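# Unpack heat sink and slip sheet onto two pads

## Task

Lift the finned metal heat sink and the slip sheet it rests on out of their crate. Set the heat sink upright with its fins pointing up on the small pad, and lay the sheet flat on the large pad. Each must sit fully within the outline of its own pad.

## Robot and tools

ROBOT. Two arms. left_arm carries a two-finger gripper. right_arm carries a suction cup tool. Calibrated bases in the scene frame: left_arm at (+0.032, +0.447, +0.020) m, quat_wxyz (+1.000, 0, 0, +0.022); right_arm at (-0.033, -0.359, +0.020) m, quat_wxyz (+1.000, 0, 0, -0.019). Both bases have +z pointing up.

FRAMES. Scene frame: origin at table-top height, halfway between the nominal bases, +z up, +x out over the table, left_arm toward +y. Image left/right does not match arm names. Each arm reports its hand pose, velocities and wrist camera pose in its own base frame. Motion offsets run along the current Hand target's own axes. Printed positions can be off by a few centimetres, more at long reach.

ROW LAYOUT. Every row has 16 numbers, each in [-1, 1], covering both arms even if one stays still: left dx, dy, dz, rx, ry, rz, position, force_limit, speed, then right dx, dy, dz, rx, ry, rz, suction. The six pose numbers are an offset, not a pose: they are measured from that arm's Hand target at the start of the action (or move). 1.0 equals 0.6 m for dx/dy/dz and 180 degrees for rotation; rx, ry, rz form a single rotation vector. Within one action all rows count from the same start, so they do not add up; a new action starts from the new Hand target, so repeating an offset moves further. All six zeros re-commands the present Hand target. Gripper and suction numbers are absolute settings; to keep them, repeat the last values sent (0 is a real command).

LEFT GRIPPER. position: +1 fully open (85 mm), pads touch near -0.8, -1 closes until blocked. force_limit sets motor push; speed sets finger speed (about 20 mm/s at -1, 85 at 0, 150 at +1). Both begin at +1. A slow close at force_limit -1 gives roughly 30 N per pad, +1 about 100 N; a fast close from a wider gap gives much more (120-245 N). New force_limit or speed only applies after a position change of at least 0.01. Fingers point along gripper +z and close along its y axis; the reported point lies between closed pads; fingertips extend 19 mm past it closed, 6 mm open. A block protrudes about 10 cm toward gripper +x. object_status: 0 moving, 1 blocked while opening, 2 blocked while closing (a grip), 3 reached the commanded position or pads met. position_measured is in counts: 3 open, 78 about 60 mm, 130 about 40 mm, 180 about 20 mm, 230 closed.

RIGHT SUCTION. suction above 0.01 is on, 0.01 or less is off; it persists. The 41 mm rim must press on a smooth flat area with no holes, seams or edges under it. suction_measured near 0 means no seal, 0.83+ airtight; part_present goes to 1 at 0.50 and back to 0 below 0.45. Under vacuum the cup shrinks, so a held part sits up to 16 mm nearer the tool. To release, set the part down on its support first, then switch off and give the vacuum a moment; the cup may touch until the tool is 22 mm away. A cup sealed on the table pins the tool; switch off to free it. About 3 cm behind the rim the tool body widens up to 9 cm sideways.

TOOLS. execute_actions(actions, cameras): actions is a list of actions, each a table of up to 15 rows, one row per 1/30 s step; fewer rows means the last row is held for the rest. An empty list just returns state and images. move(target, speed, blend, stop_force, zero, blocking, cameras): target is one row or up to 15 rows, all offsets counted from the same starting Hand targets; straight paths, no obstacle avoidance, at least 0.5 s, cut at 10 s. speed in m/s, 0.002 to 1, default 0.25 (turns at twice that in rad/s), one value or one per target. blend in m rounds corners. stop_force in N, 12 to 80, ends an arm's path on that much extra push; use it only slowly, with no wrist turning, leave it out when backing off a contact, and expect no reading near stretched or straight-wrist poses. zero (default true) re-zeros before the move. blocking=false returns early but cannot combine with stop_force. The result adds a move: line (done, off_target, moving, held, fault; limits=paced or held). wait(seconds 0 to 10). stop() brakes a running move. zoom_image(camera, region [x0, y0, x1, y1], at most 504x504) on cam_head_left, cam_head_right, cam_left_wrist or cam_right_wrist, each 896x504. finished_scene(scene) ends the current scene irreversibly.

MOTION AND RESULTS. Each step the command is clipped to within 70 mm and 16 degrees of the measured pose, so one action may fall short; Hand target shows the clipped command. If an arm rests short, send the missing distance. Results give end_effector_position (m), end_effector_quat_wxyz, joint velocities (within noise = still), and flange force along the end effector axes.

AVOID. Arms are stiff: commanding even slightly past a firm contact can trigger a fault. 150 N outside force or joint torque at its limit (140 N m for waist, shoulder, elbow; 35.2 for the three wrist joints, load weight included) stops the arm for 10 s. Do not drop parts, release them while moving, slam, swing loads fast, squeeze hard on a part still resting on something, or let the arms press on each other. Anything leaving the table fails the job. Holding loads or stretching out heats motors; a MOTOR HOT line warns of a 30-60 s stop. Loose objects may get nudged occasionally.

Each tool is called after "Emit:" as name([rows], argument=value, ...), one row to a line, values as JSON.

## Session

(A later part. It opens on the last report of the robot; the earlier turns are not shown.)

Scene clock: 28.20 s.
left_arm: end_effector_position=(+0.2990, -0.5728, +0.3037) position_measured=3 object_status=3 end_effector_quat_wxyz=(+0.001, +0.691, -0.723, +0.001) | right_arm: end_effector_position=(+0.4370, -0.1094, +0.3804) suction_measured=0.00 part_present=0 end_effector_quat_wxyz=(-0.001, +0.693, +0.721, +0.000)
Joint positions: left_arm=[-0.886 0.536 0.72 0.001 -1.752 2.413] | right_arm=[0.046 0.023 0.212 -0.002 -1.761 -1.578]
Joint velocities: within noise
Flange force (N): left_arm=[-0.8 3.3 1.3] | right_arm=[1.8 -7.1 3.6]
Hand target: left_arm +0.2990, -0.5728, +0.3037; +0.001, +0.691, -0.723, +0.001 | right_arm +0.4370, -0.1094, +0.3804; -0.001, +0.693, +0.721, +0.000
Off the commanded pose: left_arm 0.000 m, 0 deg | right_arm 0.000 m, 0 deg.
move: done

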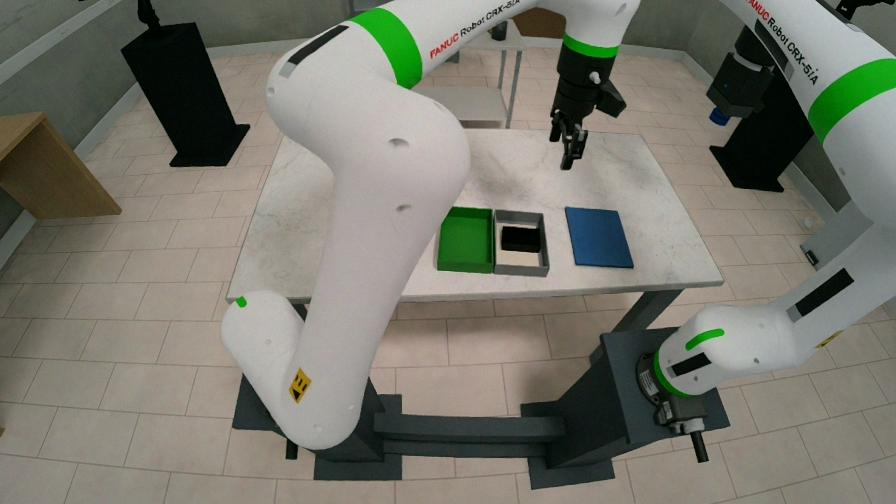

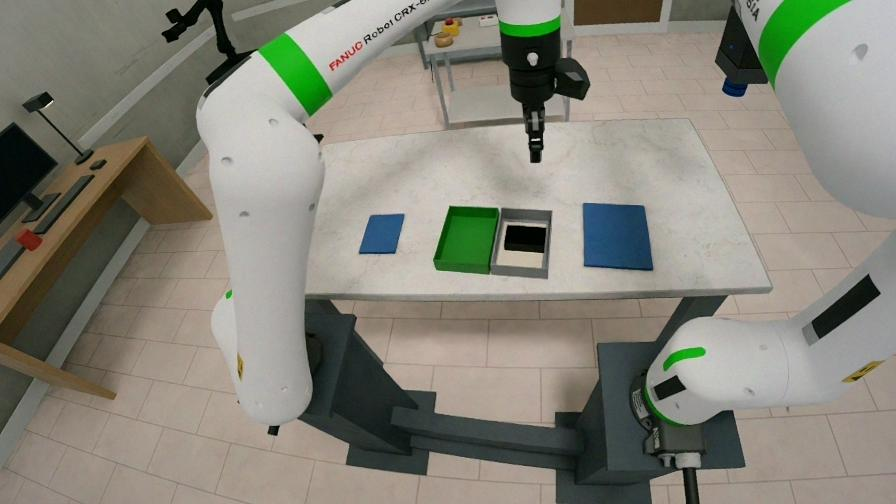

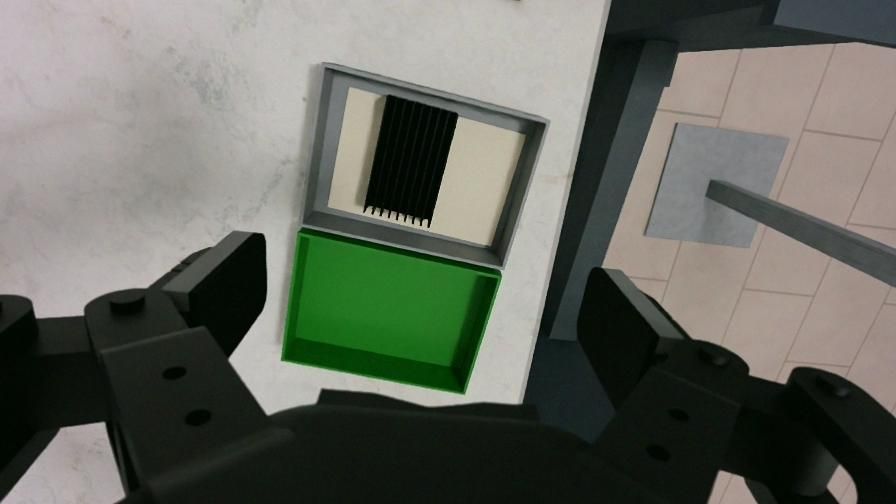

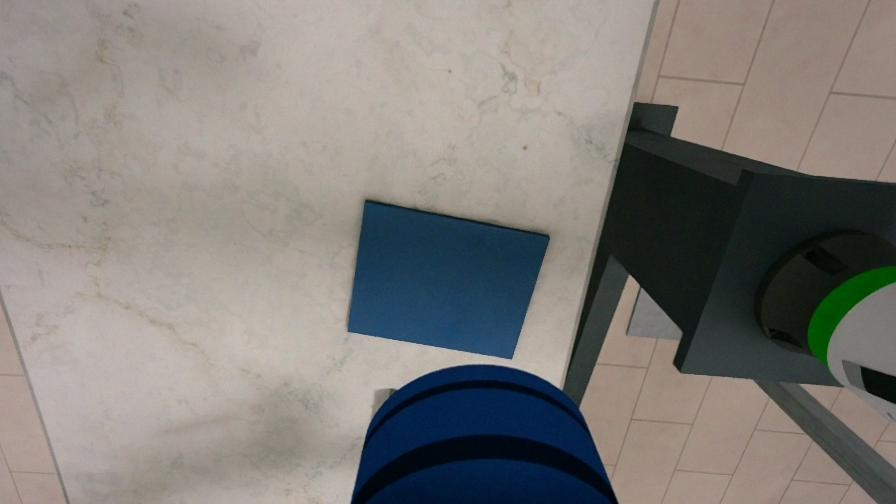

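Emit:
move(target=[0,0,0.133333,0,0,0,1,1,1,0,0,0.16667,0,0,0,0], speed=0.15, cameras=["cam_head_right","cam_left_wrist", "cam_right_wrist"])

Emit:
zoom_image(camera="cam_left_wrist", region=[260, 20, 640, 300])

Emit:
zoom_image(camera="cam_right_wrist", region=[300, 160, 620, 400])

Emit:
zoom_image(camera="cam_head_right", region=[420, 120, 680, 300])

Scene clock: 29.77 s.
left_arm: end_effector_position=(+0.2990, -0.5730, +0.2237) position_measured=3 object_status=3 end_effector_quat_wxyz=(+0.001, +0.691, -0.723, +0.001) | right_arm: end_effector_position=(+0.4369, -0.1092, +0.2805) suction_measured=0.00 part_present=0 end_effector_quat_wxyz=(-0.001, +0.693, +0.721, +0.000)
Joint positions: left_arm=[-0.887 0.516 0.503 0.001 -1.556 2.413] | right_arm=[0.047 0.005 -0.04 -0.002 -1.527 -1.578]
Joint velocities: within noise
Flange force (N): left_arm=[-0.5 3.1 0.7] | right_arm=[3.2 -6.4 1.2]
Hand target: left_arm +0.2990, -0.5730, +0.2237; +0.001, +0.691, -0.723, +0.001 | right_arm +0.4369, -0.1092, +0.2804; -0.001, +0.693, +0.721, +0.000
Off the commanded pose: left_arm 0.000 m, 0 deg | right_arm 0.000 m, 0 deg.
move: done
Images, in order (width x height): cam_head_right 896x504, cam_left_wrist 896x504, cam_right_wrist 896x504.

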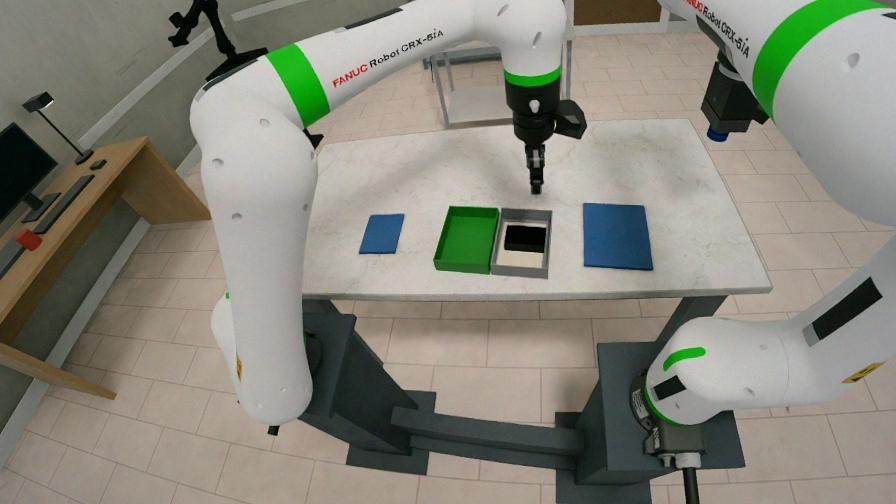

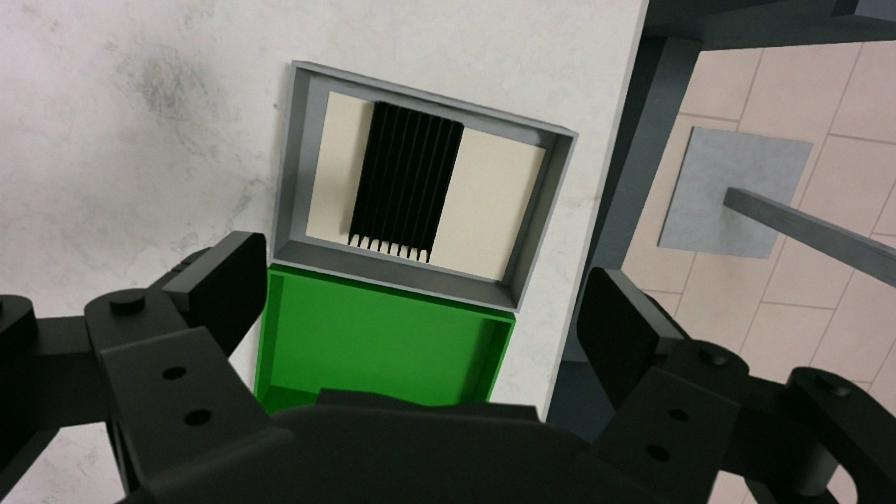

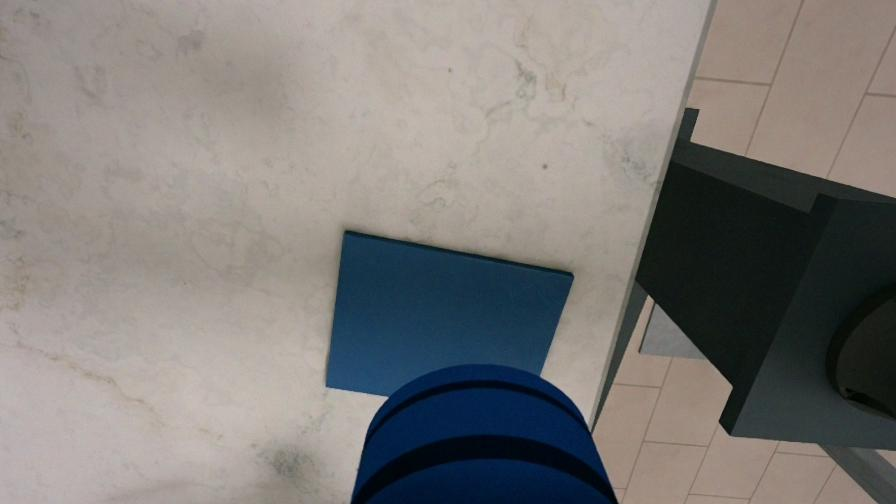

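Scaled by 1.326 from the camera's 896x504 image, which has a finer 1280x720 frame.

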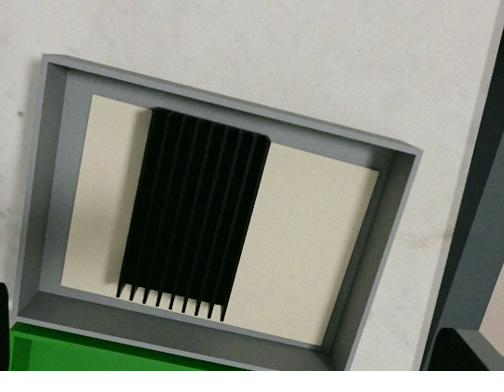

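Scaled by 1.575 from the camera's 896x504 image, which has a finer 1280x720 frame.

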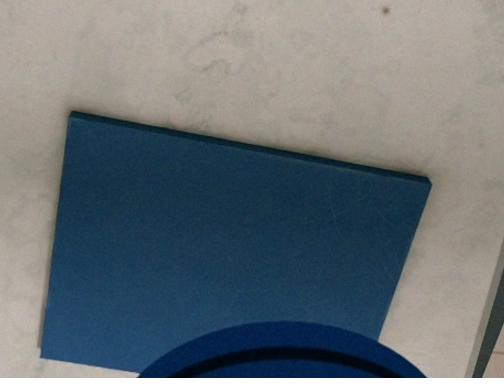

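Scaled by 1.938 from the camera's 896x504 image, which has a finer 1280x720 frame.

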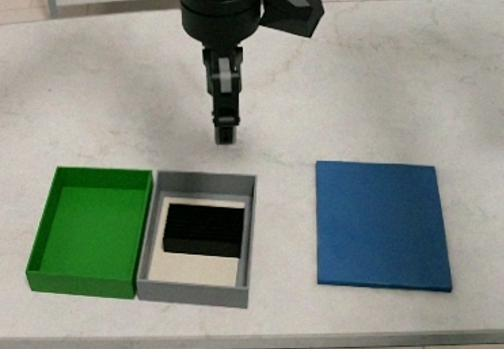

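Emit:
move(target=[0,0.083333,0,0,0,0,1,1,1,0,0.083333,0,0,0,0,0], speed=0.15, cameras=["cam_left_wrist", "cam_right_wrist"])

Emit:
zoom_image(camera="cam_left_wrist", region=[220, 20, 600, 300])

Emit:
zoom_image(camera="cam_right_wrist", region=[300, 160, 640, 400])

Scene clock: 31.63 s.
left_arm: end_effector_position=(+0.2491, -0.5708, +0.2237) position_measured=3 object_status=3 end_effector_quat_wxyz=(+0.001, +0.691, -0.723, +0.001) | right_arm: end_effector_position=(+0.4869, -0.1073, +0.2804) suction_measured=0.00 part_present=0 end_effector_quat_wxyz=(-0.001, +0.693, +0.721, +0.000)
Joint positions: left_arm=[-0.948 0.451 0.409 0.001 -1.526 2.475] | right_arm=[0.046 0.127 0.09 -0.001 -1.535 -1.577]
Joint velocities: within noise
Flange force (N): left_arm=[0.0 3.0 1.0] | right_arm=[1.7 -5.8 1.3]
Hand target: left_arm +0.2491, -0.5708, +0.2237; +0.001, +0.691, -0.723, +0.001 | right_arm +0.4869, -0.1072, +0.2804; -0.001, +0.693, +0.721, +0.000
Off the commanded pose: left_arm 0.000 m, 0 deg | right_arm 0.000 m, 0 deg.
move: done
Images, in order (width x height): cam_left_wrist 896x504, cam_right_wrist 896x504.

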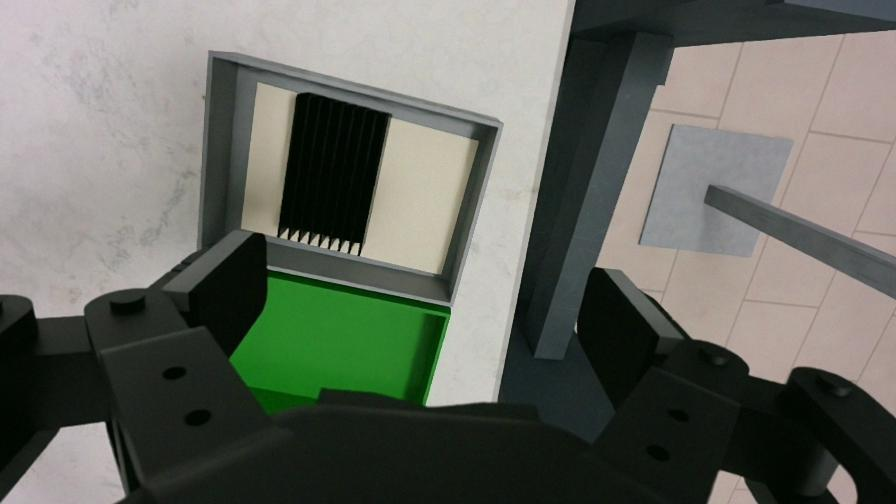

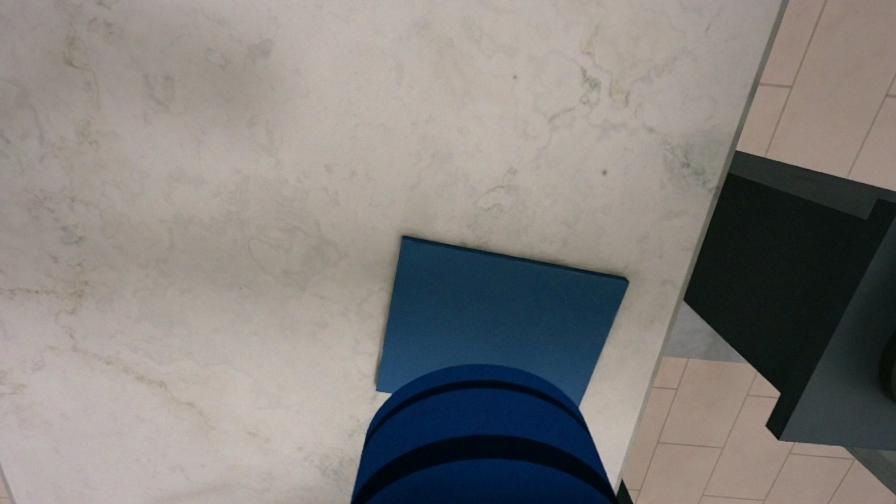

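Scaled by 1.326 from the camera's 896x504 image, which has a finer 1280x720 frame.

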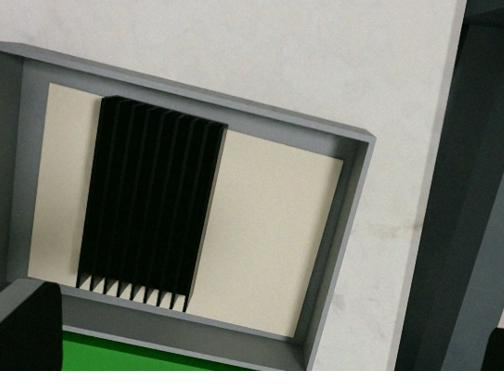

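Scaled by 1.482 from the camera's 896x504 image, which has a finer 1280x720 frame.

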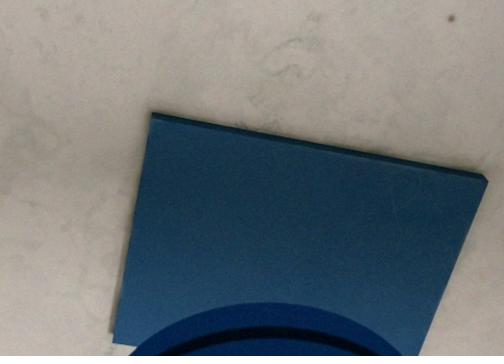

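Emit:
move(target=[-0.0413,-0.1087,0.1,0,0,0.0411,1,1,1,0,0,0,0,0,0,0], speed=0.15, cameras=["cam_head_right","cam_left_wrist"])

Emit:
zoom_image(camera="cam_left_wrist", region=[240, 0, 640, 320])

Scene clock: 37.47 s.
left_arm: end_effector_position=(+0.3153, -0.5490, +0.1637) position_measured=3 object_status=3 end_effector_quat_wxyz=(-0.001, -0.643, +0.766, -0.001) | right_arm: end_effector_position=(+0.4869, -0.1072, +0.2804) suction_measured=0.00 part_present=0 end_effector_quat_wxyz=(-0.001, +0.693, +0.721, +0.000)
Joint positions: left_arm=[-0.842 0.495 0.331 0.001 -1.405 2.239] | right_arm=[0.046 0.127 0.09 -0.002 -1.535 -1.577]
Joint velocities: within noise
Flange force (N): left_arm=[0.3 3.0 0.9] | right_arm=[2.8 -8.2 2.0]
Hand target: left_arm +0.3153, -0.5490, +0.1637; -0.001, -0.643, +0.766, -0.001 | right_arm +0.4869, -0.1072, +0.2804; -0.001, +0.693, +0.721, +0.000
Off the commanded pose: left_arm 0.000 m, 0 deg | right_arm 0.000 m, 0 deg.
move: done
Images, in order (width x height): cam_head_right 896x504, cam_left_wrist 896x504.

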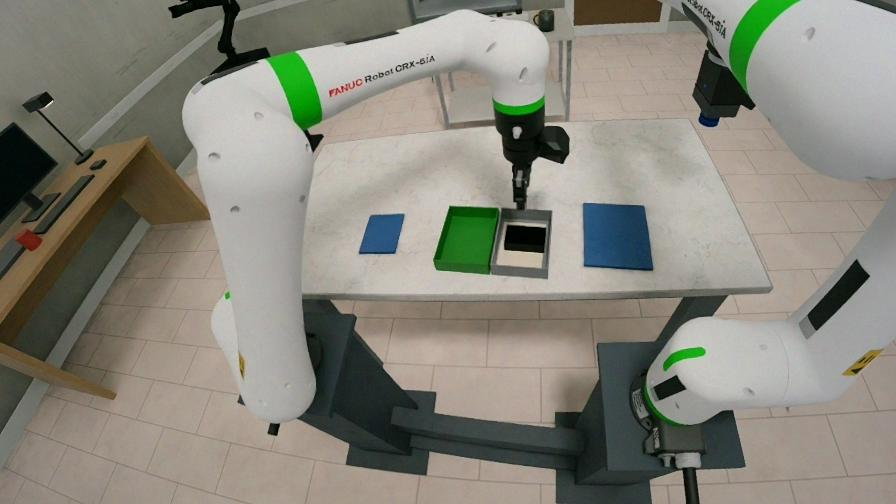

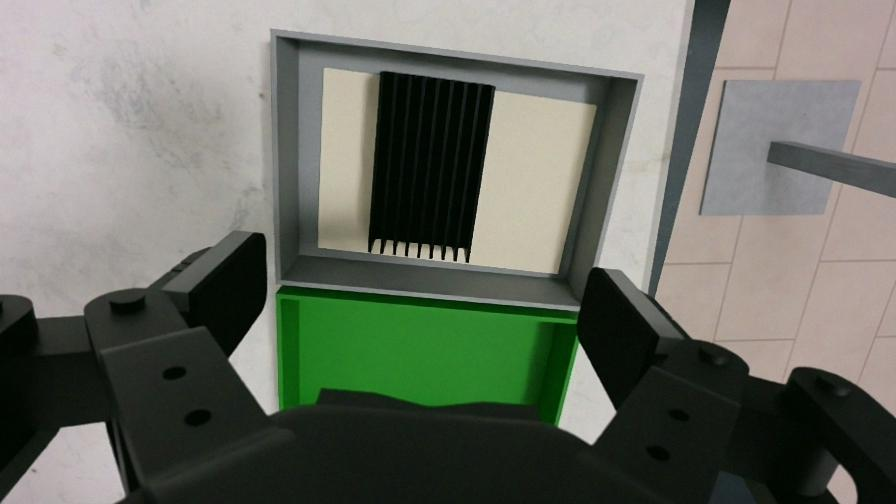

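Scaled by 1.260 from the camera's 896x504 image, which has a finer 1280x720 frame.

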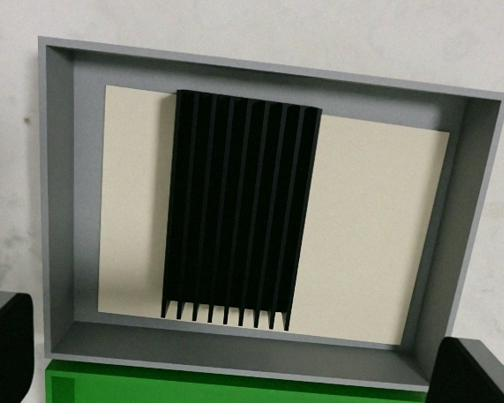

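Emit:
move([
  [0,-0.25,0,0,0,0,1,1,1,0,0,0,0,0,0,0],
  [0,-0.25,0.2395,0,0,0,1,1,1,0,0,0,0,0,0,0],
], speed=0.15, cameras=["cam_head_right","cam_left_wrist"])

Scene clock: 41.97 s.
left_arm: end_effector_position=(+0.4631, -0.5753, +0.0202) position_measured=3 object_status=3 end_effector_quat_wxyz=(-0.001, -0.643, +0.766, -0.001) | right_arm: end_effector_position=(+0.4869, -0.1072, +0.2804) suction_measured=0.00 part_present=0 end_effector_quat_wxyz=(-0.001, +0.693, +0.721, +0.000)
Joint positions: left_arm=[-0.715 0.868 0.59 0.002 -1.291 2.112] | right_arm=[0.046 0.127 0.09 -0.002 -1.535 -1.577]
Joint velocities: within noise
Flange force (N): left_arm=[0.6 2.8 0.5] | right_arm=[2.4 -8.1 1.6]
Hand target: left_arm +0.4631, -0.5753, +0.0201; -0.001, -0.643, +0.766, -0.001 | right_arm +0.4869, -0.1072, +0.2804; -0.001, +0.693, +0.721, +0.000
Off the commanded pose: left_arm 0.000 m, 0 deg | right_arm 0.000 m, 0 deg.
move: done
Images, in order (width x height): cam_head_right 896x504, cam_left_wrist 896x504.

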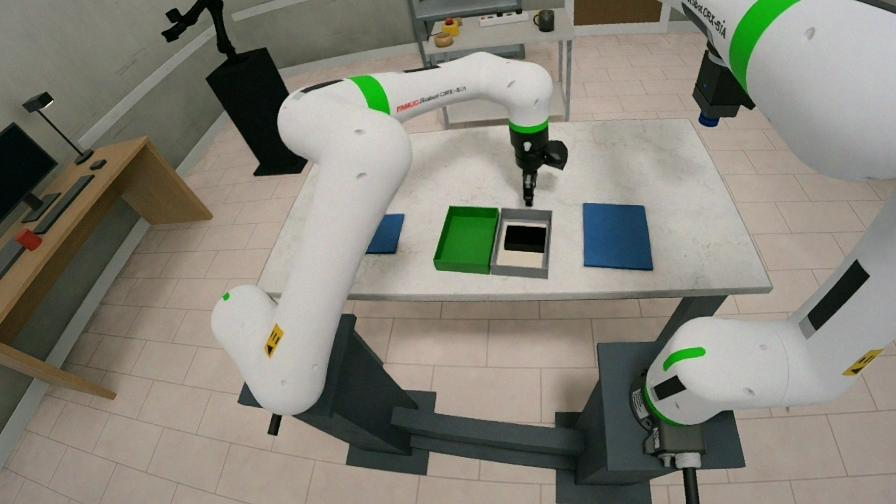

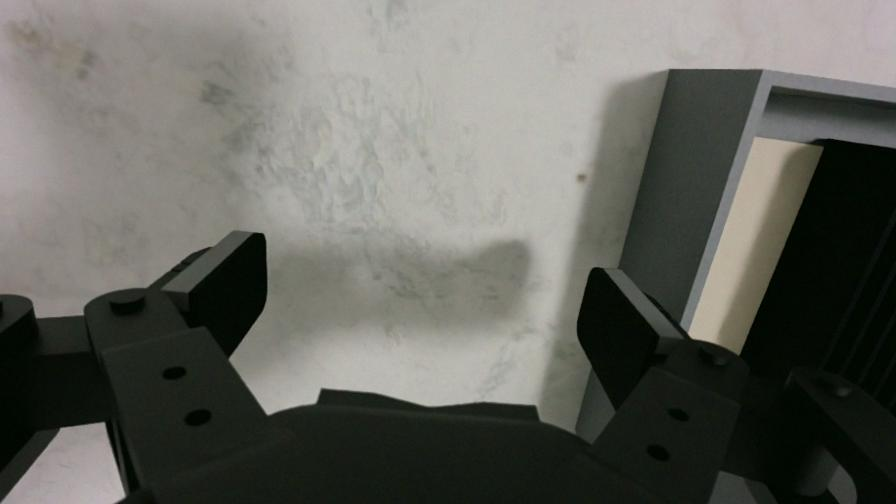

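Emit:
move(target=[0,-0.05,0,0,0,0,1,1,1,0,0,0,0,0,0,0], speed=0.15, cameras=[])

Emit:
move(target=[0,0,0.09,0,0,0,1,1,1,0,0,0,0,0,0,0], speed=0.01, stop_force=12, cameras=["cam_left_wrist"])

Scene clock: 43.20 s.
left_arm: end_effector_position=(+0.4926, -0.5805, +0.0201) position_measured=3 object_status=3 end_effector_quat_wxyz=(-0.001, -0.643, +0.766, -0.001) | right_arm: end_effector_position=(+0.4869, -0.1072, +0.2804) suction_measured=0.00 part_present=0 end_effector_quat_wxyz=(-0.001, +0.693, +0.721, +0.000)
Joint positions: left_arm=[-0.695 0.936 0.712 0.002 -1.344 2.092] | right_arm=[0.046 0.127 0.09 -0.002 -1.535 -1.577]
Joint velocities: within noise
Flange force (N): left_arm=[0.7 2.5 0.1] | right_arm=[2.2 -8.4 1.8]
Hand target: left_arm +0.4927, -0.5804, +0.0201; -0.001, -0.643, +0.766, -0.001 | right_arm +0.4869, -0.1072, +0.2804; -0.001, +0.693, +0.721, +0.000
Off the commanded pose: left_arm 0.000 m, 0 deg | right_arm 0.000 m, 0 deg.
move: done
No camera images: "cameras" was empty.

Scene clock: 47.13 s.
left_arm: end_effector_position=(+0.4928, -0.5806, -0.0130) position_measured=3 object_status=3 end_effector_quat_wxyz=(-0.001, -0.643, +0.766, -0.001) | right_arm: end_effector_position=(+0.4869, -0.1072, +0.2804) suction_measured=0.00 part_present=0 end_effector_quat_wxyz=(-0.001, +0.693, +0.721, +0.000)
Joint positions: left_arm=[-0.695 0.963 0.68 0.002 -1.286 2.092] | right_arm=[0.046 0.127 0.09 -0.002 -1.535 -1.577]
Joint velocities: within noise
Flange force (N): left_arm=[-1.3 4.1 -22.4] | right_arm=[2.9 -8.3 2.0]
Hand target: left_arm +0.4928, -0.5806, -0.0130; -0.001, -0.643, +0.766, -0.001 (not the last commanded pose) | right_arm +0.4869, -0.1072, +0.2804; -0.001, +0.693, +0.721, +0.000
Off the commanded pose: left_arm 0.021 m, 0 deg | right_arm 0.000 m, 0 deg.
move: contact (left_arm)
Images, in order (width x height): cam_left_wrist 896x504.

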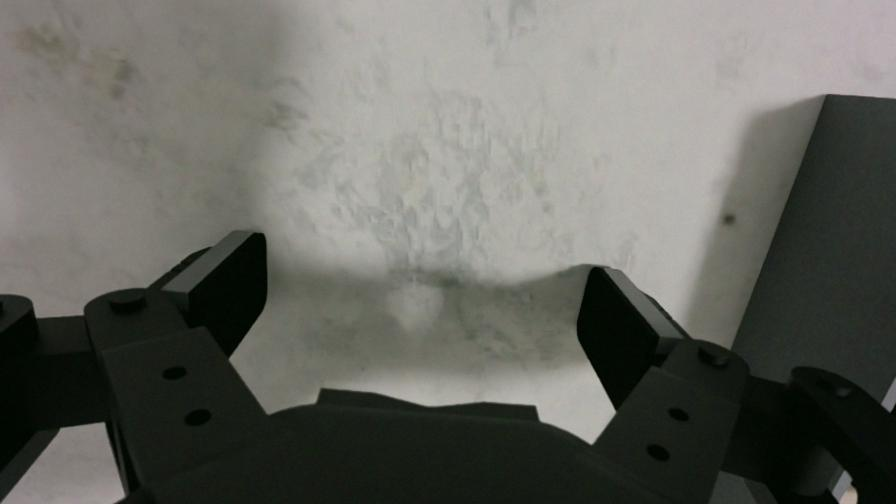

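Emit:
move([
  [0,0,-0.166667,0,0,0,1,-0.8,-1,0,0,0,0,0,0,0],
  [-0.005,0.2973,-0.166667,0,0,0,1,-0.8,-1,0,0,0,0,0,0,0],
], speed=0.15, cameras=["cam_head_right","cam_left_wrist"])

Emit:
zoom_image(camera="cam_left_wrist", region=[200, 0, 700, 400])

Scene clock: 51.20 s.
left_arm: end_effector_position=(+0.3176, -0.5466, +0.0868) position_measured=3 object_status=3 end_effector_quat_wxyz=(-0.001, -0.643, +0.766, -0.001) | right_arm: end_effector_position=(+0.4869, -0.1072, +0.2804) suction_measured=0.00 part_present=0 end_effector_quat_wxyz=(-0.001, +0.693, +0.721, +0.000)
Joint positions: left_arm=[-0.837 0.539 0.213 0.001 -1.242 2.234] | right_arm=[0.046 0.127 0.09 -0.002 -1.535 -1.577]
Joint velocities: within noise
Flange force (N): left_arm=[1.1 2.4 -0.1] | right_arm=[2.5 -7.9 1.9]
Hand target: left_arm +0.3175, -0.5466, +0.0868; -0.001, -0.643, +0.766, -0.001 | right_arm +0.4869, -0.1072, +0.2804; -0.001, +0.693, +0.721, +0.000
Off the commanded pose: left_arm 0.000 m, 0 deg | right_arm 0.000 m, 0 deg.
move: done
Images, in order (width x height): cam_head_right 896x504, cam_left_wrist 896x504.

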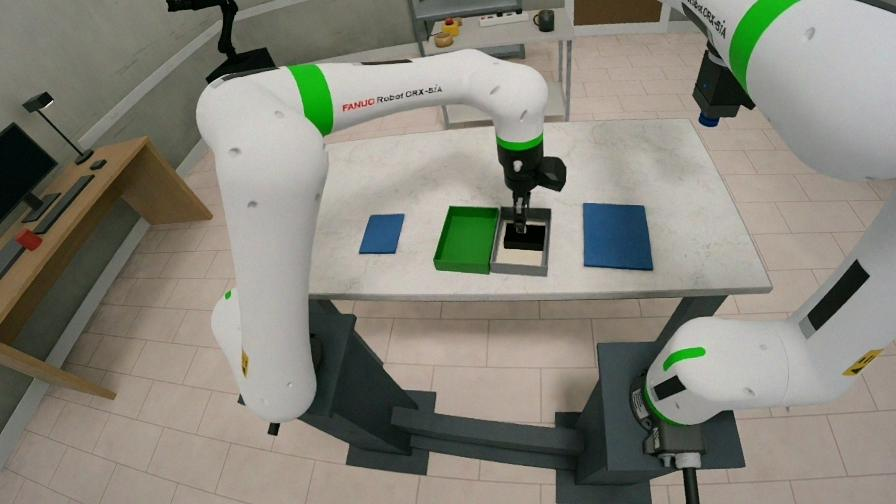

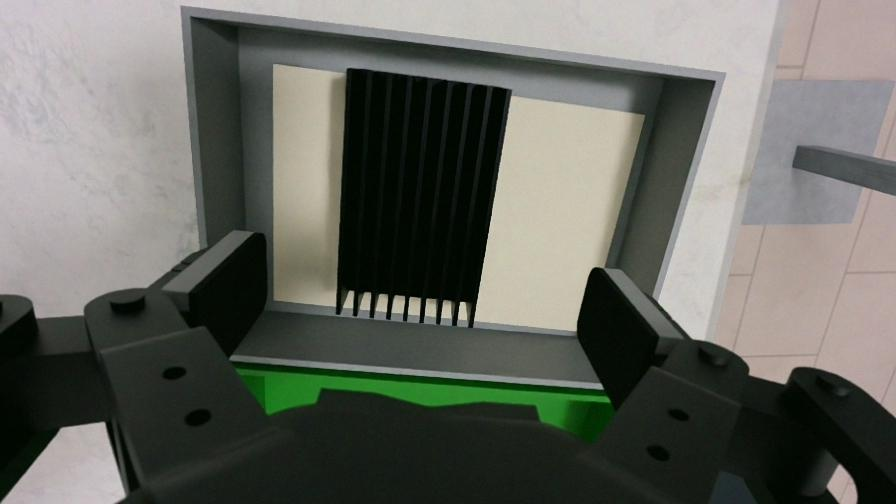

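Scaled by 1.008 from the camera's 896x504 image, which has a finer 1280x720 frame.

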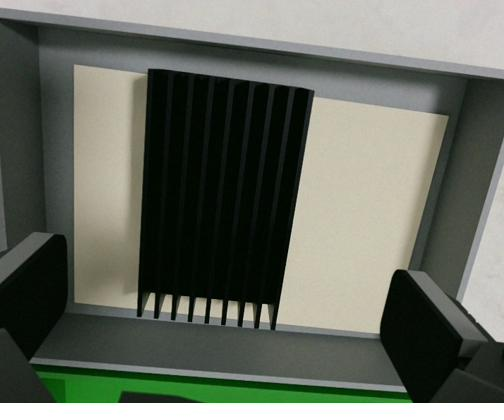

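Emit:
move(target=[0,0,-0.128167,0,0,0,1,-0.8,-1,0,0,0,0,0,0,0], speed=0.2, cameras=["cam_head_left","cam_head_right","cam_left_wrist"])

Emit:
zoom_image(camera="cam_left_wrist", region=[240, 0, 640, 320])

Scene clock: 54.90 s.
left_arm: end_effector_position=(+0.3175, -0.5464, +0.1638) position_measured=3 object_status=3 end_effector_quat_wxyz=(-0.001, -0.643, +0.766, -0.001) | right_arm: end_effector_position=(+0.4869, -0.1072, +0.2804) suction_measured=0.00 part_present=0 end_effector_quat_wxyz=(-0.001, +0.693, +0.721, +0.000)
Joint positions: left_arm=[-0.836 0.491 0.326 0.001 -1.403 2.234] | right_arm=[0.046 0.127 0.09 -0.002 -1.535 -1.577]
Joint velocities: within noise
Flange force (N): left_arm=[0.6 2.6 1.1] | right_arm=[2.4 -8.2 2.3]
Hand target: left_arm +0.3175, -0.5464, +0.1637; -0.001, -0.643, +0.766, -0.001 | right_arm +0.4869, -0.1072, +0.2804; -0.001, +0.693, +0.721, +0.000
Off the commanded pose: left_arm 0.000 m, 0 deg | right_arm 0.000 m, 0 deg.
move: done
Images, in order (width x height): cam_head_left 896x504, cam_head_right 896x504, cam_left_wrist 896x504.

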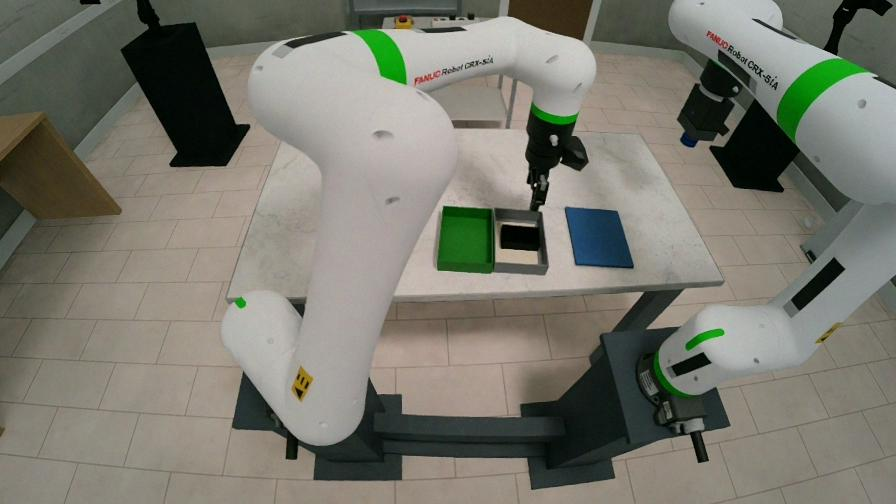

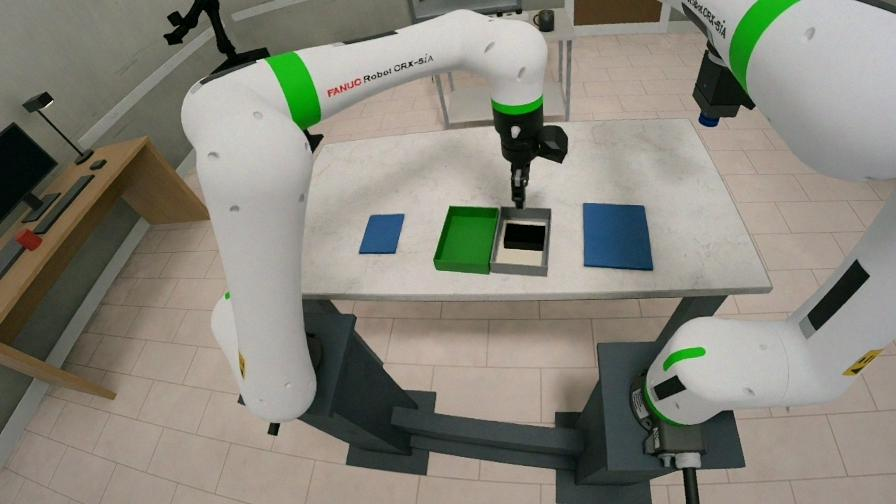

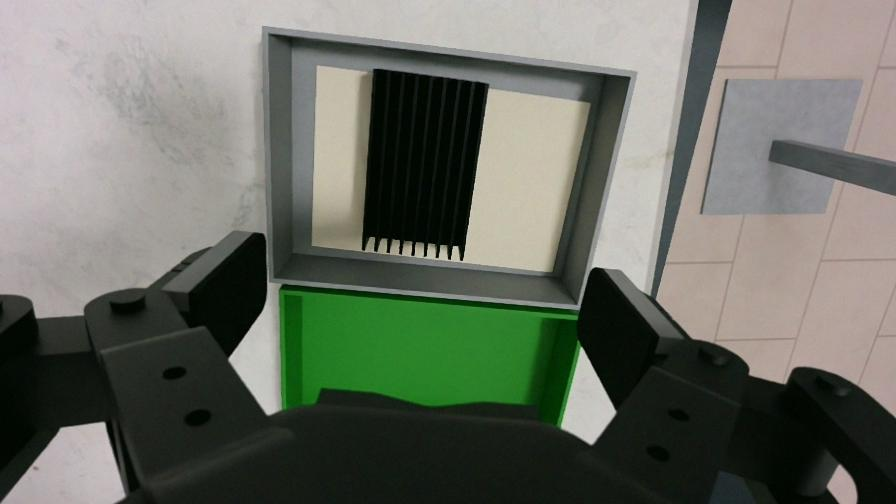

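Scaled by 1.260 from the camera's 896x504 image, which has a finer 1280x720 frame.

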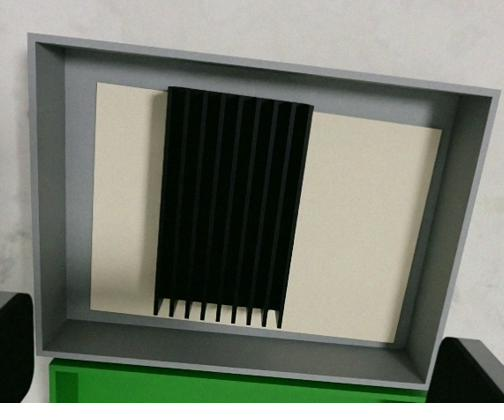

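Emit:
move(target=[-0.0042,-0.0095,0.2,0,0,0,1,-0.8,-1,0,0,0,0,0,0,0], speed=0.15, cameras=["cam_head_right","cam_left_wrist"])

Scene clock: 57.30 s.
left_arm: end_effector_position=(+0.3236, -0.5452, +0.0438) position_measured=3 object_status=3 end_effector_quat_wxyz=(-0.001, -0.643, +0.766, -0.001) | right_arm: end_effector_position=(+0.4869, -0.1072, +0.2804) suction_measured=0.00 part_present=0 end_effector_quat_wxyz=(-0.001, +0.693, +0.721, +0.000)
Joint positions: left_arm=[-0.828 0.582 0.171 0.002 -1.158 2.225] | right_arm=[0.046 0.127 0.09 -0.002 -1.535 -1.577]
Joint velocities: within noise
Flange force (N): left_arm=[0.7 2.4 -0.1] | right_arm=[1.8 -7.7 1.7]
Hand target: left_arm +0.3236, -0.5452, +0.0437; -0.001, -0.643, +0.766, -0.001 | right_arm +0.4869, -0.1072, +0.2804; -0.001, +0.693, +0.721, +0.000
Off the commanded pose: left_arm 0.000 m, 0 deg | right_arm 0.000 m, 0 deg.
move: done
Images, in order (width x height): cam_head_right 896x504, cam_left_wrist 896x504.

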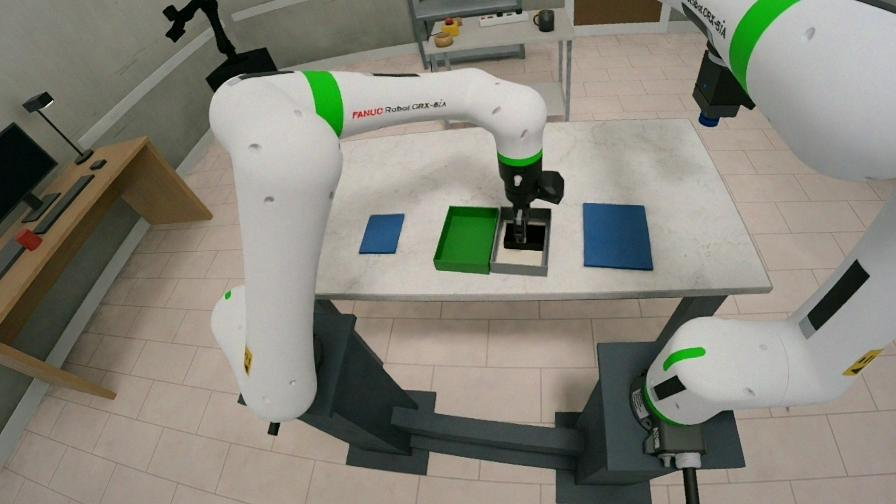

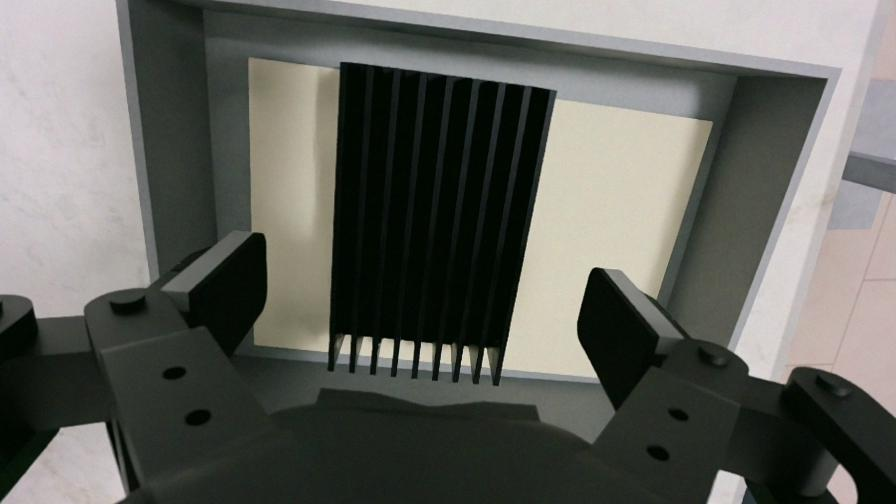

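Emit:
move(target=[-0.002,0,0.062,0,0,0,1,-0.8,-1,0,0,0,0,0,0,0], speed=0.03, stop_force=15, cameras=["cam_head_right","cam_left_wrist"])

Scene clock: 59.67 s.
left_arm: end_effector_position=(+0.3238, -0.5441, +0.0065) position_measured=3 object_status=3 end_effector_quat_wxyz=(-0.001, -0.643, +0.766, -0.001) | right_arm: end_effector_position=(+0.4869, -0.1072, +0.2804) suction_measured=0.00 part_present=0 end_effector_quat_wxyz=(-0.001, +0.693, +0.721, +0.000)
Joint positions: left_arm=[-0.826 0.62 0.136 0.002 -1.085 2.223] | right_arm=[0.046 0.127 0.09 -0.002 -1.535 -1.577]
Joint velocities: within noise
Flange force (N): left_arm=[1.0 2.4 -0.2] | right_arm=[2.4 -7.9 1.8]
Hand target: left_arm +0.3238, -0.5441, +0.0065; -0.001, -0.643, +0.766, -0.001 | right_arm +0.4869, -0.1072, +0.2804; -0.001, +0.693, +0.721, +0.000
Off the commanded pose: left_arm 0.000 m, 0 deg | right_arm 0.000 m, 0 deg.
move: done
Images, in order (width x height): cam_head_right 896x504, cam_left_wrist 896x504.

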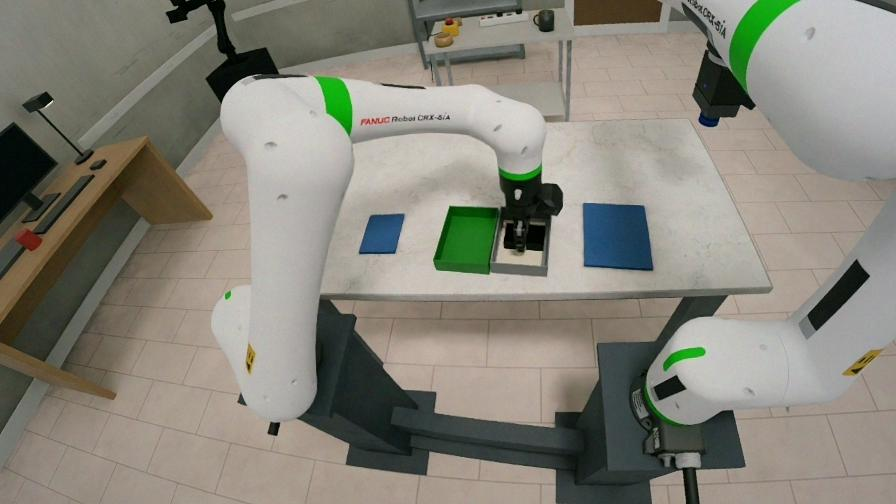

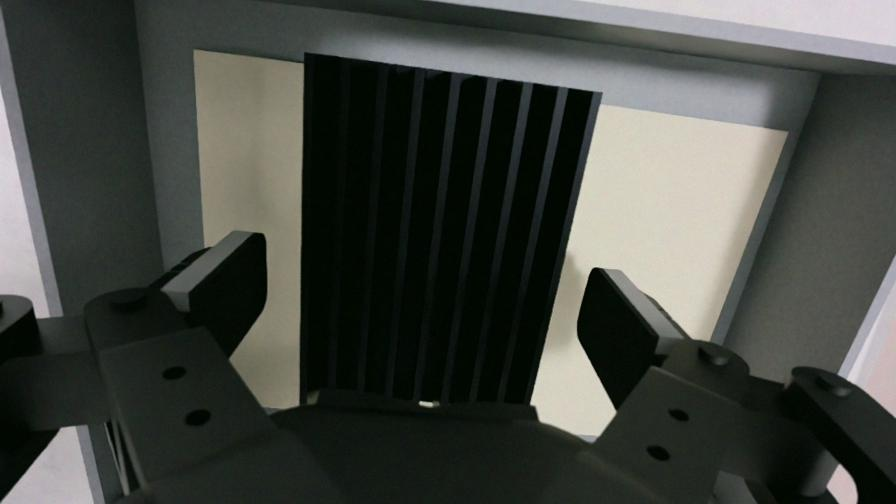

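Emit:
execute_actions([
  [[0,0,0,0,0,0,-1,-0.8,-1,0,0,0,0,0,0,0]],
], cameras=["cam_left_wrist"])

Emit:
wait(seconds=1.5, cameras=["cam_left_wrist"])

Scene clock: 61.60 s.
left_arm: end_effector_position=(+0.3238, -0.5442, +0.0065) position_measured=78 object_status=2 end_effector_quat_wxyz=(-0.001, -0.643, +0.766, -0.001) | right_arm: end_effector_position=(+0.4869, -0.1072, +0.2804) suction_measured=0.00 part_present=0 end_effector_quat_wxyz=(-0.001, +0.693, +0.721, +0.000)
Joint positions: left_arm=[-0.826 0.62 0.136 0.002 -1.085 2.223] | right_arm=[0.046 0.127 0.09 -0.002 -1.535 -1.577]
Joint velocities: within noise
Flange force (N): left_arm=[0.2 1.9 -7.0] | right_arm=[2.3 -7.8 1.5]
Hand target: left_arm +0.3238, -0.5441, +0.0065; -0.001, -0.643, +0.766, -0.001 | right_arm +0.4869, -0.1072, +0.2804; -0.001, +0.693, +0.721, +0.000
Off the commanded pose: left_arm 0.000 m, 0 deg | right_arm 0.000 m, 0 deg.
Images, in order (width x height): cam_left_wrist 896x504.

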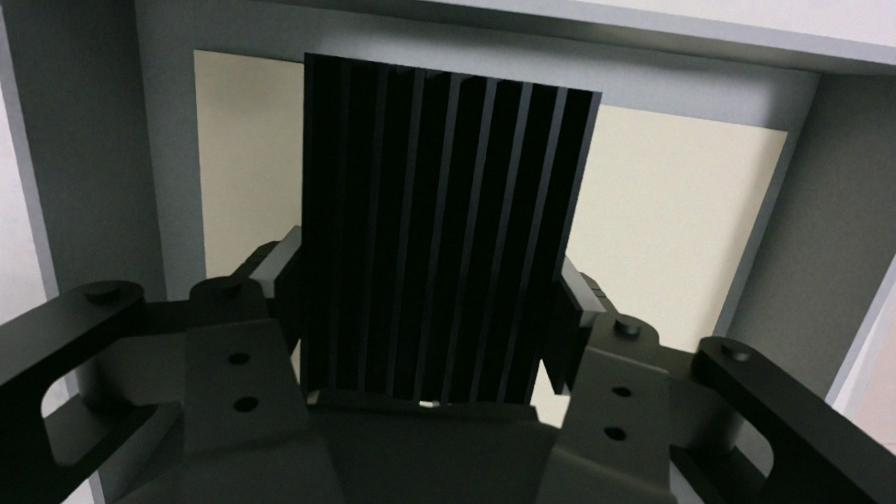

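Scene clock: 63.10 s.
left_arm: end_effector_position=(+0.3238, -0.5441, +0.0065) position_measured=78 object_status=2 end_effector_quat_wxyz=(-0.001, -0.643, +0.766, -0.001) | right_arm: end_effector_position=(+0.4869, -0.1072, +0.2804) suction_measured=0.00 part_present=0 end_effector_quat_wxyz=(-0.001, +0.693, +0.721, +0.000)
Joint positions: left_arm=[-0.826 0.62 0.136 0.002 -1.085 2.223] | right_arm=[0.046 0.127 0.09 -0.002 -1.535 -1.577]
Joint velocities: within noise
Flange force (N): left_arm=[1.2 2.2 -7.6] | right_arm=[2.8 -8.6 2.1]
Hand target: left_arm +0.3238, -0.5441, +0.0065; -0.001, -0.643, +0.766, -0.001 | right_arm +0.4869, -0.1072, +0.2804; -0.001, +0.693, +0.721, +0.000
Off the commanded pose: left_arm 0.000 m, 0 deg | right_arm 0.000 m, 0 deg.
wait: 1.50 s; at rest by 0.17 s
Images, in order (width x height): cam_left_wrist 896x504.

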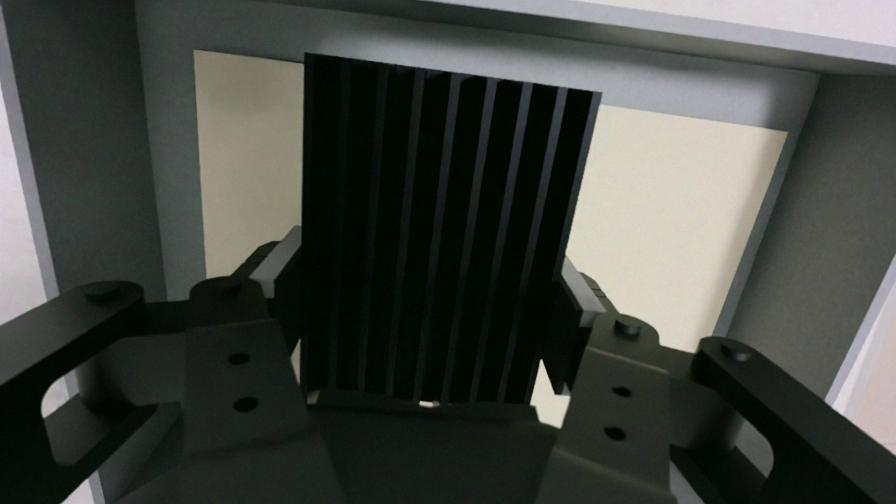

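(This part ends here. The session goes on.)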